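# Press the magnet-marked post's gauge pin fully in

## Task

Find the post on the checking fixture that has the yellow magnet on it. Push that post's gauge pin fully home and keep it pressed in for one second; after that it may spring back out. Do not move any of the other three pins, and do not disturb the magnet.

## Robot and tools

Robot: two UR20-type arms, left_arm and right_arm, each with a Robotiq 2F-85 two-finger gripper and a wrist camera (cam_left_wrist, cam_right_wrist, both 896x504). There are no fixed cameras. The task is a press: close the fingers and push the marked pin straight in with the fingertips, gently. No grasp is needed.

Frames. Scene frame: origin on the table top, midway between the two nominal bases, +z up, +x out over the table, left_arm on the +y side. The image sides do not match the arm names. Bases sit at about left_arm (+0.060, +0.928, 0) and right_arm (-0.064, -0.817, 0), each with a slight yaw. Each arm reports its hand pose, velocities and Hand target in its own base frame. Offsets in commands run along the current Hand target's own axes. On the gripper, +z points out along the fingers and the fingers open and close along y. A block sticks out about 10 cm toward the gripper's +x. end_effector_position is the point between the closed pads. Closed fingertips reach about 19 mm past it, and open fingertips about 6 mm.

execute_actions(actions, cameras). actions is a list of actions. Each action is a table of up to 15 rows, and each row lasts 1/30 s. A short table repeats its last row until 15 steps have run. Every row has 18 numbers in [-1, 1], covering both arms even if only one moves: left dx, dy, dz, rx, ry, rz, gripper position, force_limit, speed, then the same nine for the right arm. The six pose numbers are an offset from that arm's Hand target at the start of the action, not from the row before. 1.0 equals 0.6 m, or 180 degrees for rx, ry, rz, which together form one rotation vector. Sending all six as 0 asks the arm to go back to its Hand target. Each new action starts from the updated Hand target, so repeating an offset adds to it. Gripper position: +1 is fully open (85 mm), about -0.8 brings the pads together, and -1 closes until something blocks the fingers. force_limit and speed both start at +1. Speed runs from about 20 mm/s at -1 to 150 mm/s at +1. A 0 is a real command, so resend the last gripper numbers to leave a gripper as it is. An empty actions list returns the state with all camera images.

move(target, speed, blend, stop_force, zero, blocking, cameras). target is one 18-number row, or a list of up to 15 rows. Every row is an offset from the Hand targets at the start of the move, never from the row before. The gripper is driven along a straight line. speed is the top path speed in m/s (0.002 to 4.2, default 0.25), given as one value or one per row. Turning is capped at twice that value in rad/s. blend is in m and rounds off corners in a list; 0 means stop at each row. stop_force (6 to 120 N, one value for both arms) ends an arm's path once its wrist sensor feels that much push against the motion. Use it with slow speeds when pressing, and do not rely on it while the gripper is rotating. zero (default true) re-zeroes the push reference before the move. blocking=false returns after about 0.5 s and cannot be combined with stop_force. Moves last at most 10 s. The result adds a move: line giving the ending (done, off_target, moving, held, fault) and any limits (paced: the pose was clipped; held: steps were withheld).

wait(seconds 0 to 10) lets the scene run with the last commands held. Use it for the one-second hold while the arm keeps pressing. stop() brakes a running move. zoom_image(camera, region [x0, y0, x1, y1] in pixels, at most 504 by 504) enlarges part of the latest image from that wrist camera. zero_wrist_force(arm) re-zeroes that arm's force sensor. read_manual(section) only returns licence texts. finished_scene(scene = current scene number) ends the scene and cannot be undone, so the pin state must be right when you call it.

Results. Each result gives Hand target (the last commanded pose after clipping, which later offsets count from), end_effector_position in m, end_effector_quat_wxyz, velocities, joint positions and torques, and Wrist force and Wrist torque along the gripper's own axes. A push on a surface reads as force coming back into the arm. A third line shows the peak force since the last report. Gripper object_status: 0 moving, 1 blocked while opening, 2 blocked while closing (gripping), 3 at the requested position. position_measured is in counts: 3 is open, 230 is pads together. Motor temperatures are listed, and MOTOR HOT appears at 70 °C. The gripper often rests a little short of its Hand target; any later command asks for the target again.

Limits and hazards. Each step clips orientation to within 32 degrees of the current orientation. The arms are stiff, so a target even a little beyond a firm contact can set off a fault. About 150 N (±25) of outside force, or a contact torque at a joint's limit (wrist joints 98.4 N m), stops that arm for 10 s. A stopped arm keeps pushing until you command it back away from the contact. Approach the pin slowly with stop_force, and press only as far as the pin's travel. Keep the arms clear of each other, since contact between them can fail the scene. Do not sweep a path close to an arm's own base. Do not knock the magnet, the other pins or the fixture, and never let anything fall off the table. Hard hits, slams and sustained straining, which also heats the motors, all count against you.

Each tool is called after "Emit:" in YAML: its name, and indented under it one key for each argument.

## Session

Emit:
execute_actions:
  actions: []

Scene clock: 0.00 s.
left_arm: end_effector_position=(+0.6452, +0.5338, +0.3687) position_measured=3 object_status=3 end_effector_quat_wxyz=(+0.054, +0.895, -0.431, +0.101) | right_arm: end_effector_position=(+1.0094, -0.4085, +0.1239) position_measured=3 object_status=3 end_effector_quat_wxyz=(+0.497, -0.362, -0.574, -0.541)
Joint positions: left_arm=[0.541 -1.507 2.094 -2.179 -1.799 -1.706] | right_arm=[2.693 -2.576 -1.22 -2.623 2.507 -0.374]
Joint velocities: within noise
Joint torques (N m): no reading
Motor temperatures (°C): left_arm=[24 36 26 39 35 34] | right_arm=[29 36 36 38 34 39]
Wrist force (N): no reading
Wrist torque (N m): no reading
Wrist force, peak (N): no reading
Hand target: left_arm +0.6452, +0.5338, +0.3687; +0.054, +0.895, -0.431, +0.101 | right_arm +1.0094, -0.4085, +0.1239; +0.497, -0.362, -0.574, -0.541
Tool commands: left_gripper/position=+1.0 left_gripper/force_limit=+1.0 left_gripper/speed=+1.0 right_gripper/position=+1.0 right_gripper/force_limit=+1.0 right_gripper/speed=+1.0

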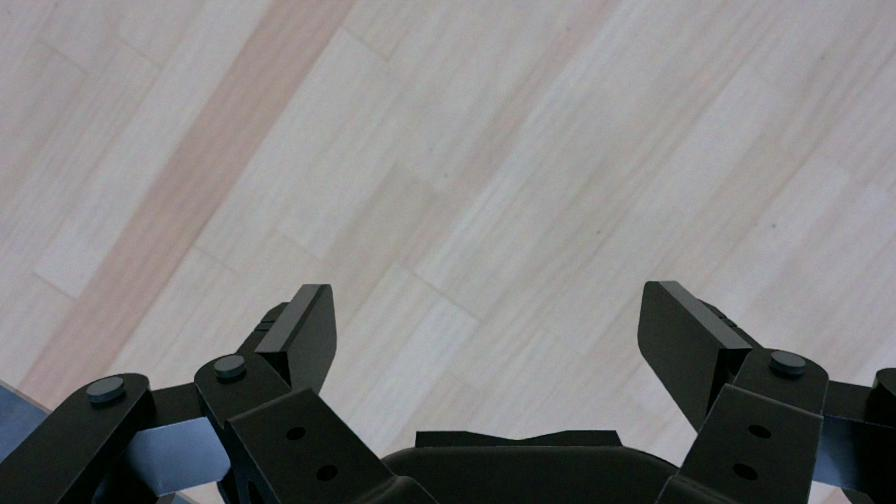

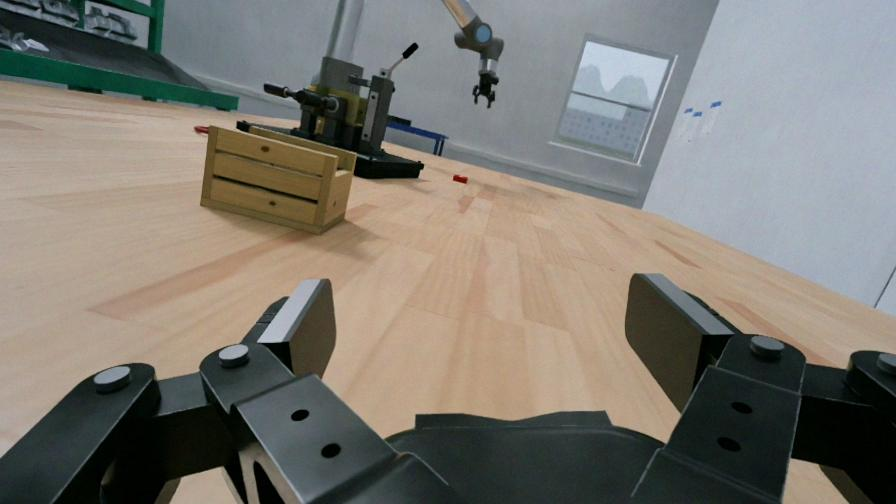

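Emit:
zoom_image:
  camera: "cam_right_wrist"
  region: [180, 0, 540, 240]

Scaled by 1.400 from the camera's 896x504 image, which has a finer 1280x720 frame.

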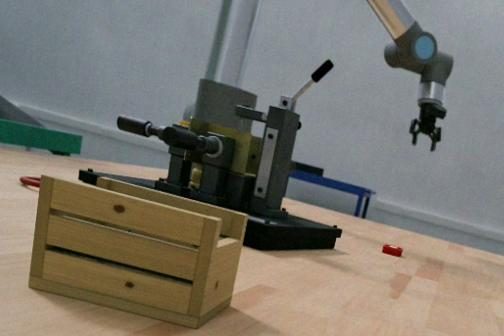

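Emit:
move:
  target:
    - [0.6175,0.468,-0.2,0,0,0,1,1,1,0,0,0,0,0,0,1,1,1]
  cameras: ["cam_left_wrist"]

Emit:
move:
  target:
    - [0.6175,0.468,-0.2,0,0,0,1,1,1,0,0,0,0,0,0,1,1,1]
  cameras: ["cam_left_wrist"]

Scene clock: 3.30 s.
left_arm: end_effector_position=(+0.6350, +0.0992, +0.5721) position_measured=3 object_status=3 end_effector_quat_wxyz=(+0.054, +0.895, -0.431, +0.101) | right_arm: end_effector_position=(+1.0094, -0.4085, +0.1239) position_measured=3 object_status=3 end_effector_quat_wxyz=(+0.497, -0.362, -0.574, -0.541)
Joint positions: left_arm=[-0.069 -1.912 2.15 -1.959 -1.745 -2.327] | right_arm=[2.693 -2.576 -1.22 -2.623 2.507 -0.374]
Joint torques (N m): left_arm=[-33.08 -47 -126.68 -6.93 4.62 -4.25] | right_arm=[-4.07 244.17 71.76 -3.63 -0.12 -0.24]
Wrist force (N): left_arm=[0.0 -0.1 0.2] | right_arm=[0.2 0.2 0.3]
Wrist torque (N m): left_arm=[-0.12 -0.05 0.23] | right_arm=[0.03 -0.04 0.00]
Wrist force, peak (N): left_arm=[-2.3 -1.9 1.0] | right_arm=[-0.1 0.6 0.2]
Hand target: left_arm +0.6350, +0.0991, +0.5722; +0.054, +0.895, -0.431, +0.101 | right_arm +1.0094, -0.4085, +0.1239; +0.497, -0.362, -0.574, -0.541
Off the commanded pose: left_arm 0.000 m, 0 deg | right_arm 0.000 m, 0 deg.
move: done
camera_calibration:
cam_left_wrist: T_world_to_cam=[[-0.800484, -0.599329, 0.00555355, 0.571561], [-0.59559, 0.796459, 0.104529, 0.258729], [-0.0670706, 0.0803664, -0.994506, 0.733405], [0, 0, 0, 1]] pos_world=[0.660812, 0.0775444, 0.699156]
Images, in order (width x height): cam_left_wrist 896x504.

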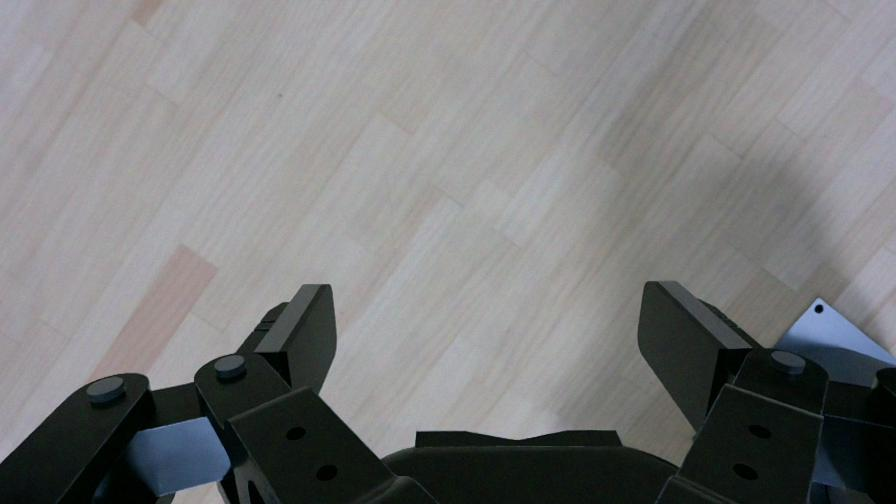

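Scene clock: 5.80 s.
left_arm: end_effector_position=(+0.6248, -0.3355, +0.7757) position_measured=3 object_status=3 end_effector_quat_wxyz=(+0.054, +0.895, -0.431, +0.101) | right_arm: end_effector_position=(+1.0094, -0.4085, +0.1239) position_measured=3 object_status=3 end_effector_quat_wxyz=(+0.497, -0.362, -0.574, -0.541)
Joint positions: left_arm=[-0.76 -1.896 1.875 -1.776 -1.611 -3.01] | right_arm=[2.693 -2.576 -1.22 -2.623 2.507 -0.374]
Joint torques (N m): left_arm=[-20.41 -0.97 -136.89 -7.2 6.2 -4.4] | right_arm=[2.42 241.8 73.93 -3.59 -0.1 -0.98]
Wrist force (N): left_arm=[0.1 0.0 0.2] | right_arm=[0.1 0.1 0.3]
Wrist torque (N m): left_arm=[-0.02 0.01 0.21] | right_arm=[0.01 -0.02 0.00]
Wrist force, peak (N): left_arm=[-2.7 -2.1 1.3] | right_arm=[0.1 0.5 0.4]
Hand target: left_arm +0.6248, -0.3357, +0.7757; +0.054, +0.895, -0.431, +0.101 | right_arm +1.0094, -0.4085, +0.1239; +0.497, -0.362, -0.574, -0.541
Off the commanded pose: left_arm 0.000 m, 0 deg | right_arm 0.000 m, 0 deg.
move: done
camera_calibration:
cam_left_wrist: T_world_to_cam=[[-0.800484, -0.599329, 0.00555355, 0.301737], [-0.59559, 0.796459, 0.104529, 0.577593], [-0.0670706, 0.0803664, -0.994506, 0.970137], [0, 0, 0, 1]] pos_world=[0.650612, -0.357156, 0.902756]
Images, in order (width x height): cam_left_wrist 896x504.

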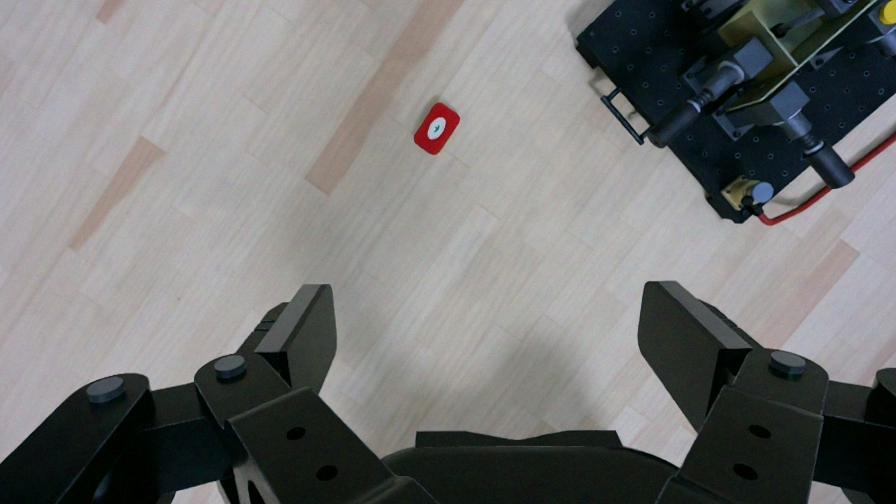

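Emit:
move:
  target: [0.38,0.844,0.0975,0,0,0,1,1,1,0,0,0,0,0,0,1,1,1]
  cameras: ["cam_left_wrist"]

Scene clock: 8.87 s.
left_arm: end_effector_position=(+0.3755, -0.8351, +0.7752) position_measured=3 object_status=3 end_effector_quat_wxyz=(+0.054, +0.895, -0.431, +0.101) | right_arm: end_effector_position=(+1.0094, -0.4085, +0.1239) position_measured=3 object_status=3 end_effector_quat_wxyz=(+0.497, -0.362, -0.574, -0.541)
Joint positions: left_arm=[-1.408 -1.649 1.684 -1.81 -1.468 -3.643] | right_arm=[2.693 -2.576 -1.22 -2.623 2.507 -0.374]
Joint torques (N m): left_arm=[-13.66 -52.06 -134.09 -7.73 6.1 -3.88] | right_arm=[-2.71 243.21 71.85 -3.73 -0.42 -0.3]
Wrist force (N): left_arm=[0.1 -0.7 0.0] | right_arm=[0.3 0.4 0.2]
Wrist torque (N m): left_arm=[-0.04 0.03 0.26] | right_arm=[0.08 -0.05 0.00]
Wrist force, peak (N): left_arm=[-1.4 -2.9 -0.1] | right_arm=[0.1 0.5 0.4]
Hand target: left_arm +0.3754, -0.8353, +0.7752; +0.054, +0.895, -0.431, +0.101 | right_arm +1.0094, -0.4085, +0.1239; +0.497, -0.362, -0.574, -0.541
Off the commanded pose: left_arm 0.000 m, 0 deg | right_arm 0.000 m, 0 deg.
move: done
camera_calibration:
cam_left_wrist: T_world_to_cam=[[-0.800484, -0.599329, 0.00555355, -0.197245], [-0.59559, 0.796459, 0.104529, 0.827075], [-0.0670706, 0.0803664, -0.994506, 0.99307], [0, 0, 0, 1]] pos_world=[0.401312, -0.856756, 0.902256]
Images, in order (width x height): cam_left_wrist 896x504.

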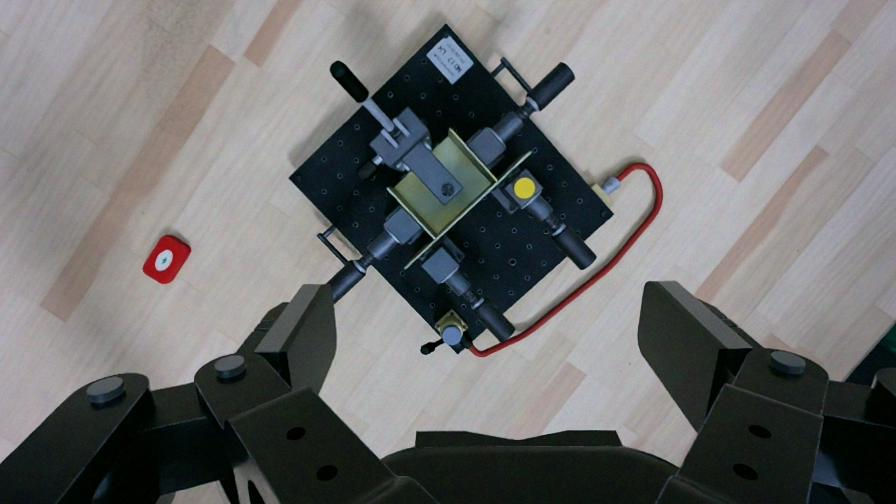

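Emit:
zoom_image:
  camera: "cam_left_wrist"
  region: [400, 40, 680, 360]

Scaled by 1.575 from the camera's 896x504 image, which has a finer 1280x720 frame.

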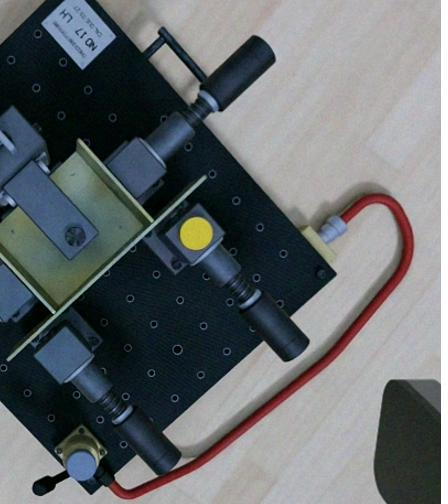

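Emit:
move:
  target: [-0.345,0.507,0.481,-0.0885,-0.0354,0.780,-1,1,-1,0,0,0,0,0,0,1,1,1]
  cameras: ["cam_left_wrist"]

Scene clock: 16.13 s.
left_arm: end_effector_position=(+0.0503, -0.9203, +0.4501) position_measured=231 object_status=3 end_effector_quat_wxyz=(+0.000, +0.109, +0.994, +0.000) | right_arm: end_effector_position=(+1.0094, -0.4085, +0.1239) position_measured=3 object_status=3 end_effector_quat_wxyz=(+0.497, -0.362, -0.574, -0.541)
Joint positions: left_arm=[-1.736 -1.478 1.914 -2.006 -1.571 -1.517] | right_arm=[2.693 -2.576 -1.22 -2.623 2.507 -0.374]
Joint torques (N m): left_arm=[-14.56 -92.39 -76.26 -13.42 5.26 1.84] | right_arm=[-2.54 245.97 69.5 -4.08 -0.46 -0.78]
Wrist force (N): left_arm=[0.3 -0.2 -0.2] | right_arm=[0.1 0.3 0.2]
Wrist torque (N m): left_arm=[-0.12 -0.18 -0.03] | right_arm=[0.06 -0.03 0.00]
Wrist force, peak (N): left_arm=[0.8 -2.0 -0.7] | right_arm=[0.3 0.7 0.3]
Hand target: left_arm +0.0502, -0.9203, +0.4501; +0.000, +0.109, +0.994, +0.000 | right_arm +1.0094, -0.4085, +0.1239; +0.497, -0.362, -0.574, -0.541
Off the commanded pose: left_arm 0.000 m, 0 deg | right_arm 0.000 m, 0 deg.
move: done
camera_calibration:
cam_left_wrist: T_world_to_cam=[[0.246738, 0.969076, 0.00349529, 0.884845], [0.915482, -0.234273, 0.327122, -0.389507], [0.317825, -0.0775137, -0.944976, 0.467797], [0, 0, 0, 1]] pos_world=[-0.0104161, -0.912472, 0.566381]
Images, in order (width x height): cam_left_wrist 896x504.

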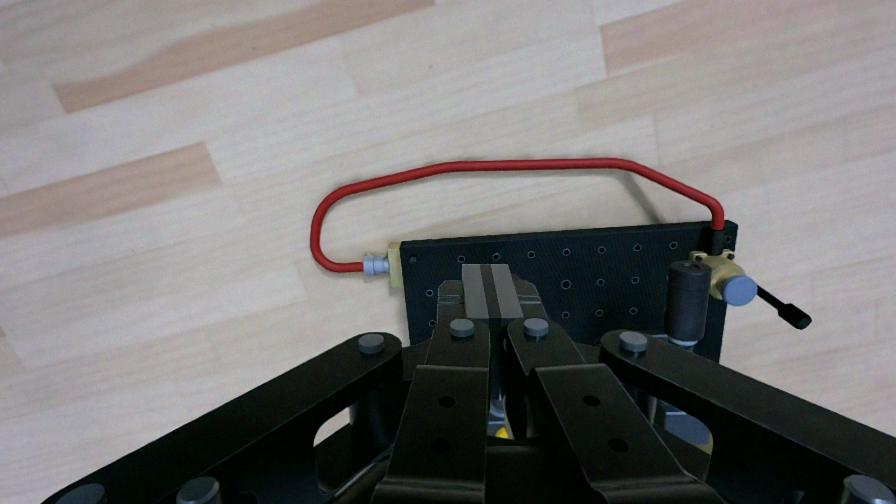

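Emit:
move:
  target: [0,0,0.25,0,0,-0.5,-1,1,-1,0,0,0,0,0,0,1,1,1]
  cameras: ["cam_left_wrist"]

Scene clock: 21.20 s.
left_arm: end_effector_position=(+0.0502, -0.9202, +0.3001) position_measured=231 object_status=3 end_effector_quat_wxyz=(+0.000, -0.625, +0.780, +0.000) | right_arm: end_effector_position=(+1.0094, -0.4085, +0.1239) position_measured=3 object_status=3 end_effector_quat_wxyz=(+0.497, -0.362, -0.574, -0.541)
Joint positions: left_arm=[-1.736 -1.38 2.038 -2.229 -1.571 -3.087] | right_arm=[2.693 -2.576 -1.22 -2.623 2.507 -0.374]
Joint torques (N m): left_arm=[-18.46 -95.96 -65.92 -13.14 5.8 -4.94] | right_arm=[1.92 242.86 72.92 -3.76 -0.88 -0.68]
Wrist force (N): left_arm=[0.8 0.2 -0.4] | right_arm=[0.2 0.3 0.3]
Wrist torque (N m): left_arm=[-0.05 -0.25 0.34] | right_arm=[0.05 -0.03 0.00]
Wrist force, peak (N): left_arm=[0.2 -0.6 -0.9] | right_arm=[0.2 0.5 0.7]
Hand target: left_arm +0.0502, -0.9202, +0.3001; +0.000, -0.625, +0.780, +0.000 | right_arm +1.0094, -0.4085, +0.1239; +0.497, -0.362, -0.574, -0.541
Off the commanded pose: left_arm 0.000 m, 0 deg | right_arm 0.000 m, 0 deg.
move: done
camera_calibration:
cam_left_wrist: T_world_to_cam=[[-0.968976, 0.247129, 0.00351646, 0.281934], [0.234585, 0.915129, 0.327886, 0.751314], [0.077812, 0.318539, -0.944711, 0.702562], [0, 0, 0, 1]] pos_world=[0.0422725, -0.981016, 0.416381]
Images, in order (width x height): cam_left_wrist 896x504.

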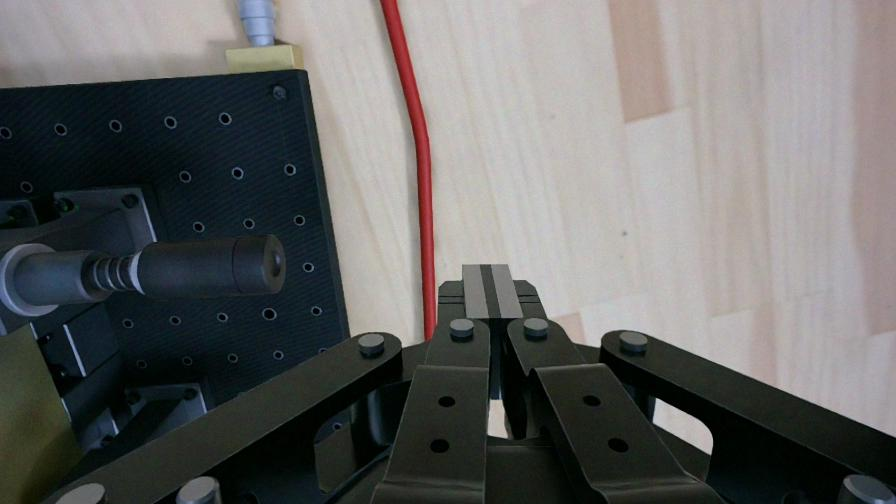

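Emit:
move:
  target: [-0.0525,-0.0055,0.1667,0,0,0,-1,1,-1,0,0,0,0,0,0,1,1,1]
  cameras: ["cam_left_wrist"]

Scene clock: 22.57 s.
left_arm: end_effector_position=(+0.0602, -0.8902, +0.2002) position_measured=231 object_status=3 end_effector_quat_wxyz=(+0.000, -0.625, +0.780, +0.000) | right_arm: end_effector_position=(+1.0094, -0.4085, +0.1239) position_measured=3 object_status=3 end_effector_quat_wxyz=(+0.497, -0.362, -0.574, -0.541)
Joint positions: left_arm=[-1.73 -1.319 2.142 -2.393 -1.571 -3.082] | right_arm=[2.693 -2.576 -1.22 -2.623 2.507 -0.374]
Joint torques (N m): left_arm=[20.73 -104.53 -60.64 -13.96 3.94 1.89] | right_arm=[4.5 246.82 71.96 -3.86 -0.59 -0.64]
Wrist force (N): left_arm=[0.0 0.1 0.4] | right_arm=[0.0 0.2 0.1]
Wrist torque (N m): left_arm=[-0.10 -0.11 -0.01] | right_arm=[0.03 -0.01 -0.01]
Wrist force, peak (N): left_arm=[1.3 -0.1 -3.2] | right_arm=[-0.1 0.5 0.3]
Hand target: left_arm +0.0602, -0.8901, +0.2001; +0.000, -0.625, +0.780, +0.000 | right_arm +1.0094, -0.4085, +0.1239; +0.497, -0.362, -0.574, -0.541
Off the commanded pose: left_arm 0.000 m, 0 deg | right_arm 0.000 m, 0 deg.
move: done
camera_calibration:
cam_left_wrist: T_world_to_cam=[[-0.968999, 0.24704, 0.00348336, 0.284585], [0.234491, 0.915153, 0.327886, 0.754275], [0.0778132, 0.318538, -0.944711, 0.597843], [0, 0, 0, 1]] pos_world=[0.0523723, -0.951016, 0.316481]
Images, in order (width x height): cam_left_wrist 896x504.

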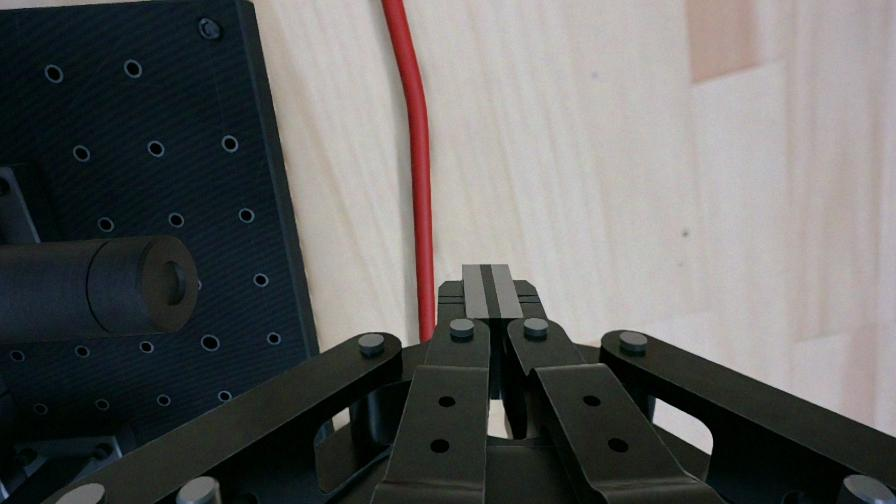

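Emit:
move:
  target:
    - [0,0,0.068,0,0,0,-1,1,-1,0,0,0,0,0,0,1,1,1]
    - [0,-0.12,0.068,0,0,0,-1,1,-1,0,0,0,0,0,0,1,1,1]
  speed: 0.12
  cameras: ["cam_left_wrist"]

Emit:
zero_wrist_force:
  arm: "left_arm"

Emit:
move:
  target: [0,-0.06,0,0,0,0,-1,1,-1,0,0,0,0,0,0,1,1,1]
  speed: 0.02
  stop_force: 8
  cameras: ["cam_left_wrist"]

Scene clock: 25.63 s.
left_arm: end_effector_position=(+0.1304, -0.9057, +0.1592) position_measured=231 object_status=3 end_effector_quat_wxyz=(+0.000, -0.625, +0.780, +0.000) | right_arm: end_effector_position=(+1.0094, -0.4085, +0.1239) position_measured=3 object_status=3 end_effector_quat_wxyz=(+0.497, -0.362, -0.574, -0.541)
Joint positions: left_arm=[-1.649 -1.256 2.132 -2.447 -1.571 -3.001] | right_arm=[2.693 -2.576 -1.22 -2.623 2.507 -0.374]
Joint torques (N m): left_arm=[24.66 -113.33 -97.11 -5.97 -3.05 1.59] | right_arm=[0.03 243.42 75.18 -3.49 -0.82 -0.59]
Wrist force (N): left_arm=[-0.1 -0.2 0.2] | right_arm=[0.2 0.2 0.5]
Wrist torque (N m): left_arm=[-0.15 -0.06 -0.07] | right_arm=[0.04 -0.04 0.00]
Wrist force, peak (N): left_arm=[-0.4 -2.2 0.3] | right_arm=[0.1 0.3 0.8]
Hand target: left_arm +0.1305, -0.9058, +0.1592; +0.000, -0.625, +0.780, +0.000 | right_arm +1.0094, -0.4085, +0.1239; +0.497, -0.362, -0.574, -0.541
Off the commanded pose: left_arm 0.000 m, 0 deg | right_arm 0.000 m, 0 deg.
move: done
camera_calibration:
cam_left_wrist: T_world_to_cam=[[-0.969014, 0.246984, 0.00335927, 0.356465], [0.234396, 0.915169, 0.327909, 0.765487], [0.0779137, 0.318535, -0.944703, 0.558575], [0, 0, 0, 1]] pos_world=[0.122472, -0.966517, 0.27548]
Images, in order (width x height): cam_left_wrist 896x504.

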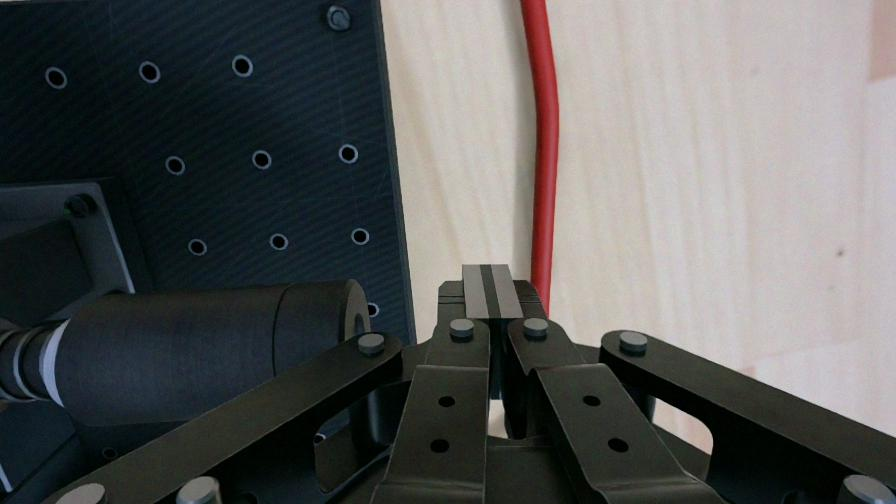

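Wrist force sensor zeroed.

Scene clock: 27.93 s.
left_arm: end_effector_position=(+0.1504, -0.9102, +0.1593) position_measured=231 object_status=3 end_effector_quat_wxyz=(+0.000, -0.625, +0.780, +0.000) | right_arm: end_effector_position=(+1.0094, -0.4085, +0.1239) position_measured=3 object_status=3 end_effector_quat_wxyz=(+0.497, -0.362, -0.574, -0.541)
Joint positions: left_arm=[-1.627 -1.249 2.121 -2.443 -1.571 -2.978] | right_arm=[2.693 -2.576 -1.22 -2.623 2.507 -0.374]
Joint torques (N m): left_arm=[-10.48 -158.63 -42.57 -10.08 -1.8 -4.27] | right_arm=[-0.5 249.33 72.14 -3.17 -1.06 -0.19]
Wrist force (N, zeroed by zero_wrist_force on left_arm): left_arm=[3.4 5.8 -10.8] | right_arm=[0.3 0.3 0.2]
Wrist torque (N m, zeroed by zero_wrist_force on left_arm): left_arm=[0.29 -0.14 0.37] | right_arm=[0.05 -0.05 0.00]
Wrist force, peak (N, zeroed by zero_wrist_force on left_arm): left_arm=[-2.7 8.1 -11.1] | right_arm=[0.2 0.5 0.5]
Hand target: left_arm +0.1504, -0.9102, +0.1593; +0.000, -0.625, +0.780, +0.000 (not the last commanded pose) | right_arm +1.0094, -0.4085, +0.1239; +0.497, -0.362, -0.574, -0.541
Off the commanded pose: left_arm 0.016 m, 0 deg | right_arm 0.000 m, 0 deg.
move: contact (left_arm)
camera_calibration:
cam_left_wrist: T_world_to_cam=[[-0.969012, 0.246987, 0.00356668, 0.376903], [0.234469, 0.915166, 0.327864, 0.764883], [0.0777141, 0.318541, -0.944718, 0.558583], [0, 0, 0, 1]] pos_world=[0.142472, -0.971017, 0.275581]
Images, in order (width x height): cam_left_wrist 896x504.

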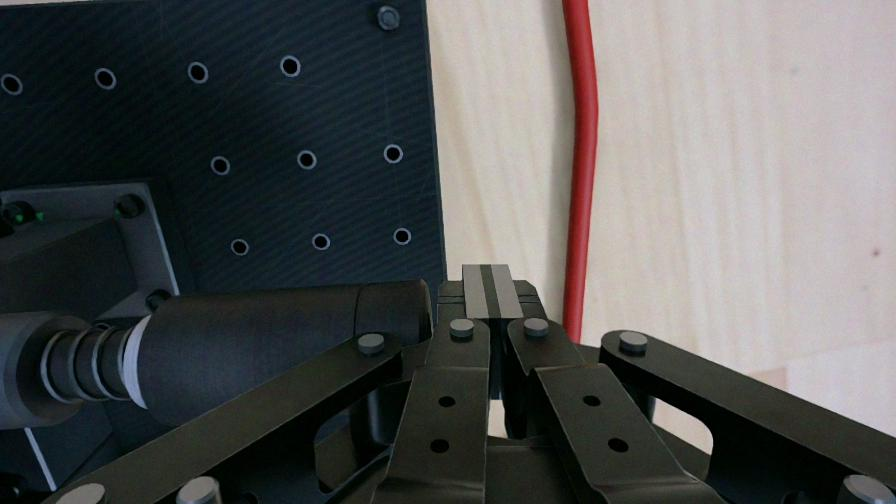

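Emit:
move:
  target: [0,-0.05,0,0,0,0,-1,1,-1,0,0,0,0,0,0,1,1,1]
  speed: 0.01
  stop_force: 50
  cameras: ["cam_left_wrist"]

Scene clock: 31.70 s.
left_arm: end_effector_position=(+0.1701, -0.9149, +0.1594) position_measured=231 object_status=3 end_effector_quat_wxyz=(+0.000, -0.625, +0.780, +0.000) | right_arm: end_effector_position=(+1.0094, -0.4085, +0.1239) position_measured=3 object_status=3 end_effector_quat_wxyz=(+0.497, -0.362, -0.574, -0.541)
Joint positions: left_arm=[-1.604 -1.242 2.11 -2.439 -1.571 -2.956] | right_arm=[2.693 -2.576 -1.22 -2.623 2.507 -0.374]
Joint torques (N m): left_arm=[22.68 -117.07 -22.22 -6.93 19.64 -3.73] | right_arm=[2.82 245.61 74.82 -4.2 -1.5 -0.49]
Wrist force (N, zeroed by zero_wrist_force on left_arm): left_arm=[-2.0 51.4 -59.3] | right_arm=[0.1 0.3 0.2]
Wrist torque (N m, zeroed by zero_wrist_force on left_arm): left_arm=[1.84 -0.29 -0.10] | right_arm=[0.05 -0.02 -0.01]
Wrist force, peak (N, zeroed by zero_wrist_force on left_arm): left_arm=[-3.5 76.3 -60.3] | right_arm=[0.5 0.5 0.1]
Hand target: left_arm +0.1701, -0.9148, +0.1594; +0.000, -0.625, +0.780, +0.000 (not the last commanded pose) | right_arm +1.0094, -0.4085, +0.1239; +0.497, -0.362, -0.574, -0.541
Off the commanded pose: left_arm 0.010 m, 0 deg | right_arm 0.000 m, 0 deg.
move: contact (left_arm)
camera_calibration:
cam_left_wrist: T_world_to_cam=[[-0.968992, 0.247068, 0.00362056, 0.397286], [0.234588, 0.915248, 0.327552, 0.764563], [0.0776137, 0.318244, -0.944826, 0.55836], [0, 0, 0, 1]] pos_world=[0.162273, -0.975616, 0.275681]
Images, in order (width x height): cam_left_wrist 896x504.

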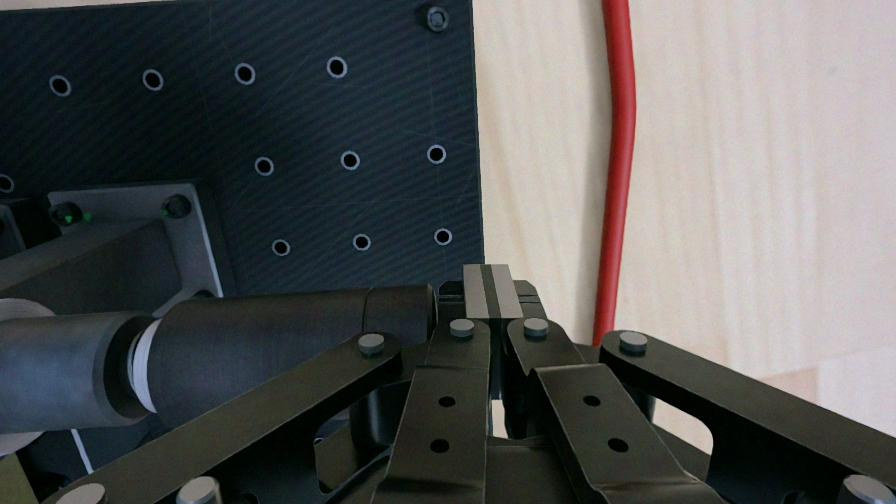

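Emit:
zoom_image:
  camera: "cam_left_wrist"
  region: [0, 260, 260, 480]

Scaled by 1.938 from the camera's 896x504 image, which has a finer 1280x720 frame.

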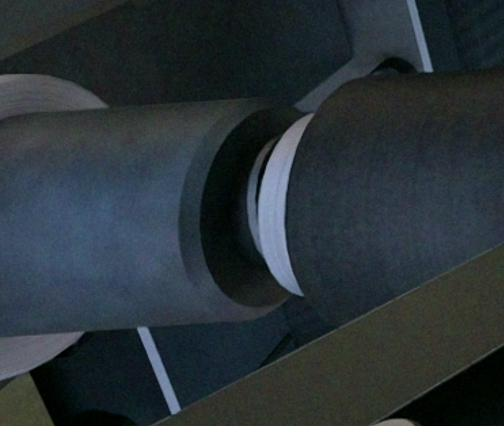

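Emit:
move:
  target:
    - [0,0.05,0,0,0,0,-1,1,-1,0,0,0,0,0,0,1,1,1]
    - [0,0.05,-0.02,0,0,0,-1,1,-1,0,0,0,0,0,0,1,1,1]
  speed: 0.06

Emit:
zero_wrist_force:
  arm: "left_arm"

Emit:
move:
  target: [0,-0.09,0,0,0,0,-1,1,-1,0,0,0,0,0,0,1,1,1]
  speed: 0.012
  stop_force: 50
  cameras: ["cam_left_wrist"]

Emit:
zoom_image:
  camera: "cam_left_wrist"
  region: [0, 260, 260, 480]

Scene clock: 33.83 s.
left_arm: end_effector_position=(+0.1409, -0.9083, +0.1713) position_measured=231 object_status=3 end_effector_quat_wxyz=(+0.000, -0.625, +0.780, +0.000) | right_arm: end_effector_position=(+1.0094, -0.4085, +0.1239) position_measured=3 object_status=3 end_effector_quat_wxyz=(+0.497, -0.362, -0.574, -0.541)
Joint positions: left_arm=[-1.637 -1.265 2.12 -2.426 -1.571 -2.989] | right_arm=[2.693 -2.576 -1.22 -2.623 2.507 -0.374]
Joint torques (N m): left_arm=[-17.59 -158.37 -98.9 -6.65 -4.93 -4.87] | right_arm=[1.56 247.69 71.86 -4.34 -1.28 -0.64]
Wrist force (N, zeroed by zero_wrist_force on left_arm): left_arm=[-1.6 3.4 -0.3] | right_arm=[0.0 0.4 0.6]
Wrist torque (N m, zeroed by zero_wrist_force on left_arm): left_arm=[0.61 0.30 0.36] | right_arm=[0.07 -0.01 0.00]
Wrist force, peak (N, zeroed by zero_wrist_force on left_arm): left_arm=[-1.3 51.4 -59.6] | right_arm=[0.3 0.4 0.6]
Hand target: left_arm +0.1409, -0.9083, +0.1714; +0.000, -0.625, +0.780, +0.000 | right_arm +1.0094, -0.4085, +0.1239; +0.497, -0.362, -0.574, -0.541
Off the commanded pose: left_arm 0.000 m, 0 deg | right_arm 0.000 m, 0 deg.
move: done

Wrist force sensor zeroed.

Scene clock: 37.70 s.
left_arm: end_effector_position=(+0.1705, -0.9149, +0.1714) position_measured=231 object_status=3 end_effector_quat_wxyz=(+0.000, -0.625, +0.780, +0.000) | right_arm: end_effector_position=(+1.0094, -0.4085, +0.1239) position_measured=3 object_status=3 end_effector_quat_wxyz=(+0.497, -0.362, -0.574, -0.541)
Joint positions: left_arm=[-1.604 -1.254 2.104 -2.42 -1.571 -2.955] | right_arm=[2.693 -2.576 -1.22 -2.623 2.507 -0.374]
Joint torques (N m): left_arm=[23.5 -167.9 -60.46 -15 21.11 -4.57] | right_arm=[2.67 243.73 70.81 -3.63 -1.66 -0.76]
Wrist force (N, zeroed by zero_wrist_force on left_arm): left_arm=[-0.6 52.3 -1.8] | right_arm=[0.2 0.1 0.2]
Wrist torque (N m, zeroed by zero_wrist_force on left_arm): left_arm=[0.30 -0.04 -0.45] | right_arm=[0.02 -0.03 0.00]
Wrist force, peak (N, zeroed by zero_wrist_force on left_arm): left_arm=[-8.7 80.4 -13.3] | right_arm=[0.1 0.5 -0.5]
Hand target: left_arm +0.1705, -0.9149, +0.1714; +0.000, -0.625, +0.780, +0.000 (not the last commanded pose) | right_arm +1.0094, -0.4085, +0.1239; +0.497, -0.362, -0.574, -0.541
Off the commanded pose: left_arm 0.024 m, 0 deg | right_arm 0.000 m, 0 deg.
move: contact (left_arm)
camera_calibration:
cam_left_wrist: T_world_to_cam=[[-0.968992, 0.247068, 0.00362056, 0.397655], [0.234588, 0.915248, 0.327552, 0.76063], [0.0776137, 0.318244, -0.944826, 0.569699], [0, 0, 0, 1]] pos_world=[0.162673, -0.975716, 0.287681]
Images, in order (width x height): cam_left_wrist 896x504.

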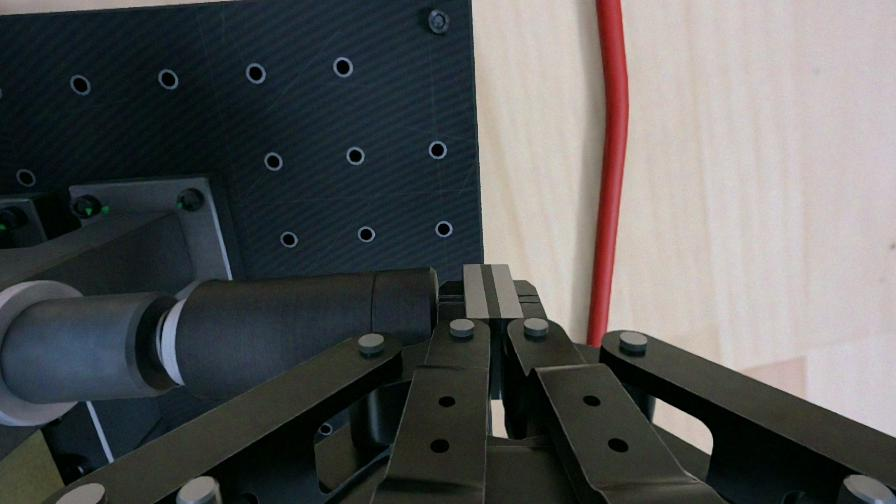

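Scaled by 1.938 from the camera's 896x504 image, which has a finer 1280x720 frame.

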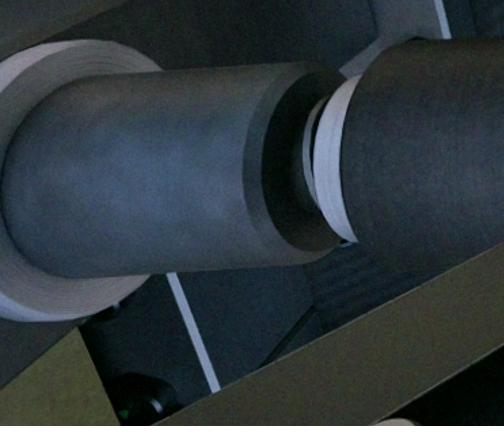

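Emit:
move:
  target: [0,-0.01,0,0,0,0,-1,1,-1,0,0,0,0,0,0,1,1,1]
  speed: 0.003
  stop_force: 85
  zero: false

Emit:
wait:
  seconds: 1.5
  cameras: ["cam_left_wrist"]

Emit:
zoom_image:
  camera: "cam_left_wrist"
  region: [0, 260, 260, 480]

Scene clock: 38.93 s.
left_arm: end_effector_position=(+0.1709, -0.9149, +0.1714) position_measured=231 object_status=3 end_effector_quat_wxyz=(+0.000, -0.625, +0.780, +0.000) | right_arm: end_effector_position=(+1.0094, -0.4085, +0.1239) position_measured=3 object_status=3 end_effector_quat_wxyz=(+0.497, -0.362, -0.574, -0.541)
Joint positions: left_arm=[-1.604 -1.254 2.104 -2.42 -1.571 -2.955] | right_arm=[2.693 -2.576 -1.22 -2.623 2.507 -0.374]
Joint torques (N m): left_arm=[54 -139.78 -74.86 -15.06 34.29 -3.68] | right_arm=[-3.99 246.62 73.53 -3.91 -0.85 -0.57]
Wrist force (N, zeroed by zero_wrist_force on left_arm): left_arm=[9.0 86.6 1.6] | right_arm=[0.1 0.1 0.4]
Wrist torque (N m, zeroed by zero_wrist_force on left_arm): left_arm=[0.29 -0.13 -0.66] | right_arm=[0.02 -0.03 -0.01]
Wrist force, peak (N, zeroed by zero_wrist_force on left_arm): left_arm=[10.2 90.7 1.0] | right_arm=[0.3 0.4 0.4]
Hand target: left_arm +0.1709, -0.9149, +0.1714; +0.000, -0.625, +0.780, +0.000 (not the last commanded pose) | right_arm +1.0094, -0.4085, +0.1239; +0.497, -0.362, -0.574, -0.541
Off the commanded pose: left_arm 0.006 m, 0 deg | right_arm 0.000 m, 0 deg.
move: contact (left_arm)

Scene clock: 40.43 s.
left_arm: end_effector_position=(+0.1709, -0.9149, +0.1714) position_measured=231 object_status=3 end_effector_quat_wxyz=(+0.000, -0.625, +0.780, +0.000) | right_arm: end_effector_position=(+1.0094, -0.4085, +0.1239) position_measured=3 object_status=3 end_effector_quat_wxyz=(+0.497, -0.362, -0.574, -0.541)
Joint positions: left_arm=[-1.604 -1.254 2.104 -2.42 -1.571 -2.955] | right_arm=[2.693 -2.576 -1.22 -2.623 2.507 -0.374]
Joint torques (N m): left_arm=[50.78 -154.95 -62.41 -16.22 33.63 -4.07] | right_arm=[1.46 241.92 71.45 -3.76 -1.68 -0.7]
Wrist force (N, zeroed by zero_wrist_force on left_arm): left_arm=[7.5 86.6 0.9] | right_arm=[0.3 0.2 0.0]
Wrist torque (N m, zeroed by zero_wrist_force on left_arm): left_arm=[0.32 -0.05 -0.68] | right_arm=[0.04 -0.06 0.00]
Wrist force, peak (N, zeroed by zero_wrist_force on left_arm): left_arm=[7.8 87.5 1.8] | right_arm=[0.2 0.5 0.2]
Hand target: left_arm +0.1709, -0.9149, +0.1714; +0.000, -0.625, +0.780, +0.000 (not the last commanded pose) | right_arm +1.0094, -0.4085, +0.1239; +0.497, -0.362, -0.574, -0.541
Tool commands: left_gripper/position=-1.0 left_gripper/force_limit=+1.0 left_gripper/speed=-1.0 right_gripper/position=+1.0 right_gripper/force_limit=+1.0 right_gripper/speed=+1.0
Off the commanded pose: left_arm 0.006 m, 0 deg | right_arm 0.000 m, 0 deg.
wait: 1.50 s; at rest by 0.17 s
camera_calibration:
cam_left_wrist: T_world_to_cam=[[-0.968969, 0.247156, 0.00365362, 0.398116], [0.234682, 0.915224, 0.327551, 0.760497], [0.0776125, 0.318244, -0.944826, 0.569669], [0, 0, 0, 1]] pos_world=[0.163073, -0.975715, 0.287681]
Images, in order (width x height): cam_left_wrist 896x504.

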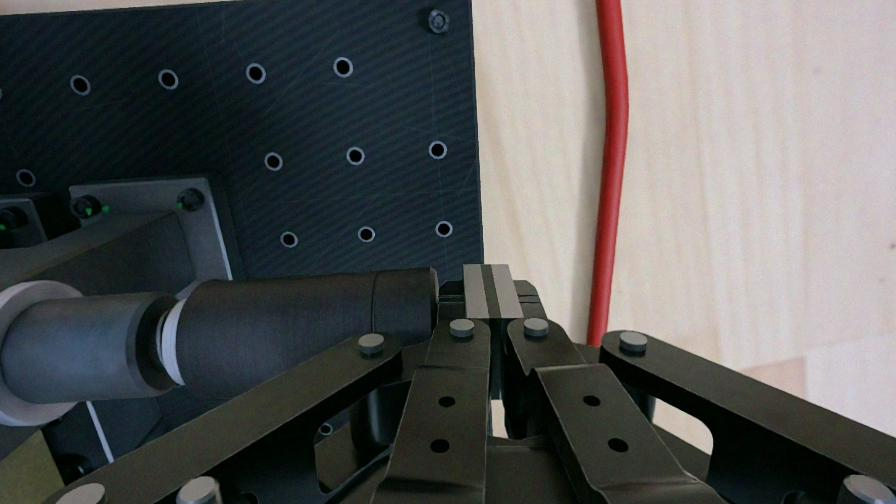

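Scaled by 1.938 from the camera's 896x504 image, which has a finer 1280x720 frame.

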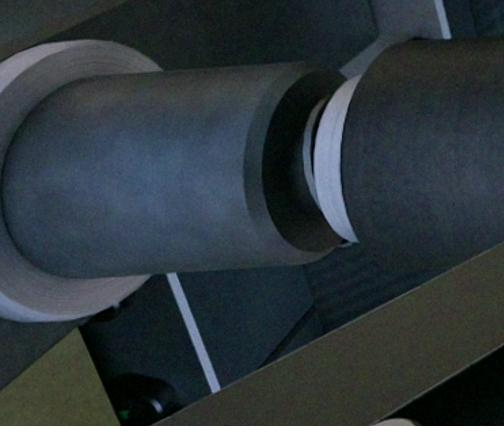

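Emit:
move:
  target: [0,0.09,0,0,0,0,-1,1,-1,0,0,0,0,0,0,1,1,1]
  speed: 0.05

Emit:
finished_scene:
  scene: 1

Scene clock: 42.10 s.
left_arm: end_effector_position=(+0.1184, -0.9032, +0.1714) position_measured=231 object_status=3 end_effector_quat_wxyz=(+0.000, -0.625, +0.780, +0.000) | right_arm: end_effector_position=(+1.0094, -0.4085, +0.1239) position_measured=3 object_status=3 end_effector_quat_wxyz=(+0.497, -0.362, -0.574, -0.541)
Joint positions: left_arm=[-1.663 -1.272 2.132 -2.43 -1.571 -3.014] | right_arm=[2.693 -2.576 -1.22 -2.623 2.507 -0.374]
Joint torques (N m): left_arm=[-12.14 -162.71 -53.27 -13.49 -4.03 -5.06] | right_arm=[1.88 241.54 75.4 -3.37 -1.17 -0.68]
Wrist force (N, zeroed by zero_wrist_force on left_arm): left_arm=[-1.6 4.3 -1.1] | right_arm=[0.1 0.3 0.1]
Wrist torque (N m, zeroed by zero_wrist_force on left_arm): left_arm=[0.80 0.29 -0.01] | right_arm=[0.06 -0.02 -0.01]
Wrist force, peak (N, zeroed by zero_wrist_force on left_arm): left_arm=[7.7 86.8 1.0] | right_arm=[0.3 0.5 0.3]
Hand target: left_arm +0.1182, -0.9031, +0.1714; +0.000, -0.625, +0.780, +0.000 | right_arm +1.0094, -0.4085, +0.1239; +0.497, -0.362, -0.574, -0.541
Off the commanded pose: left_arm 0.000 m, 0 deg | right_arm 0.000 m, 0 deg.
move: done

The scene is finished: the task was done.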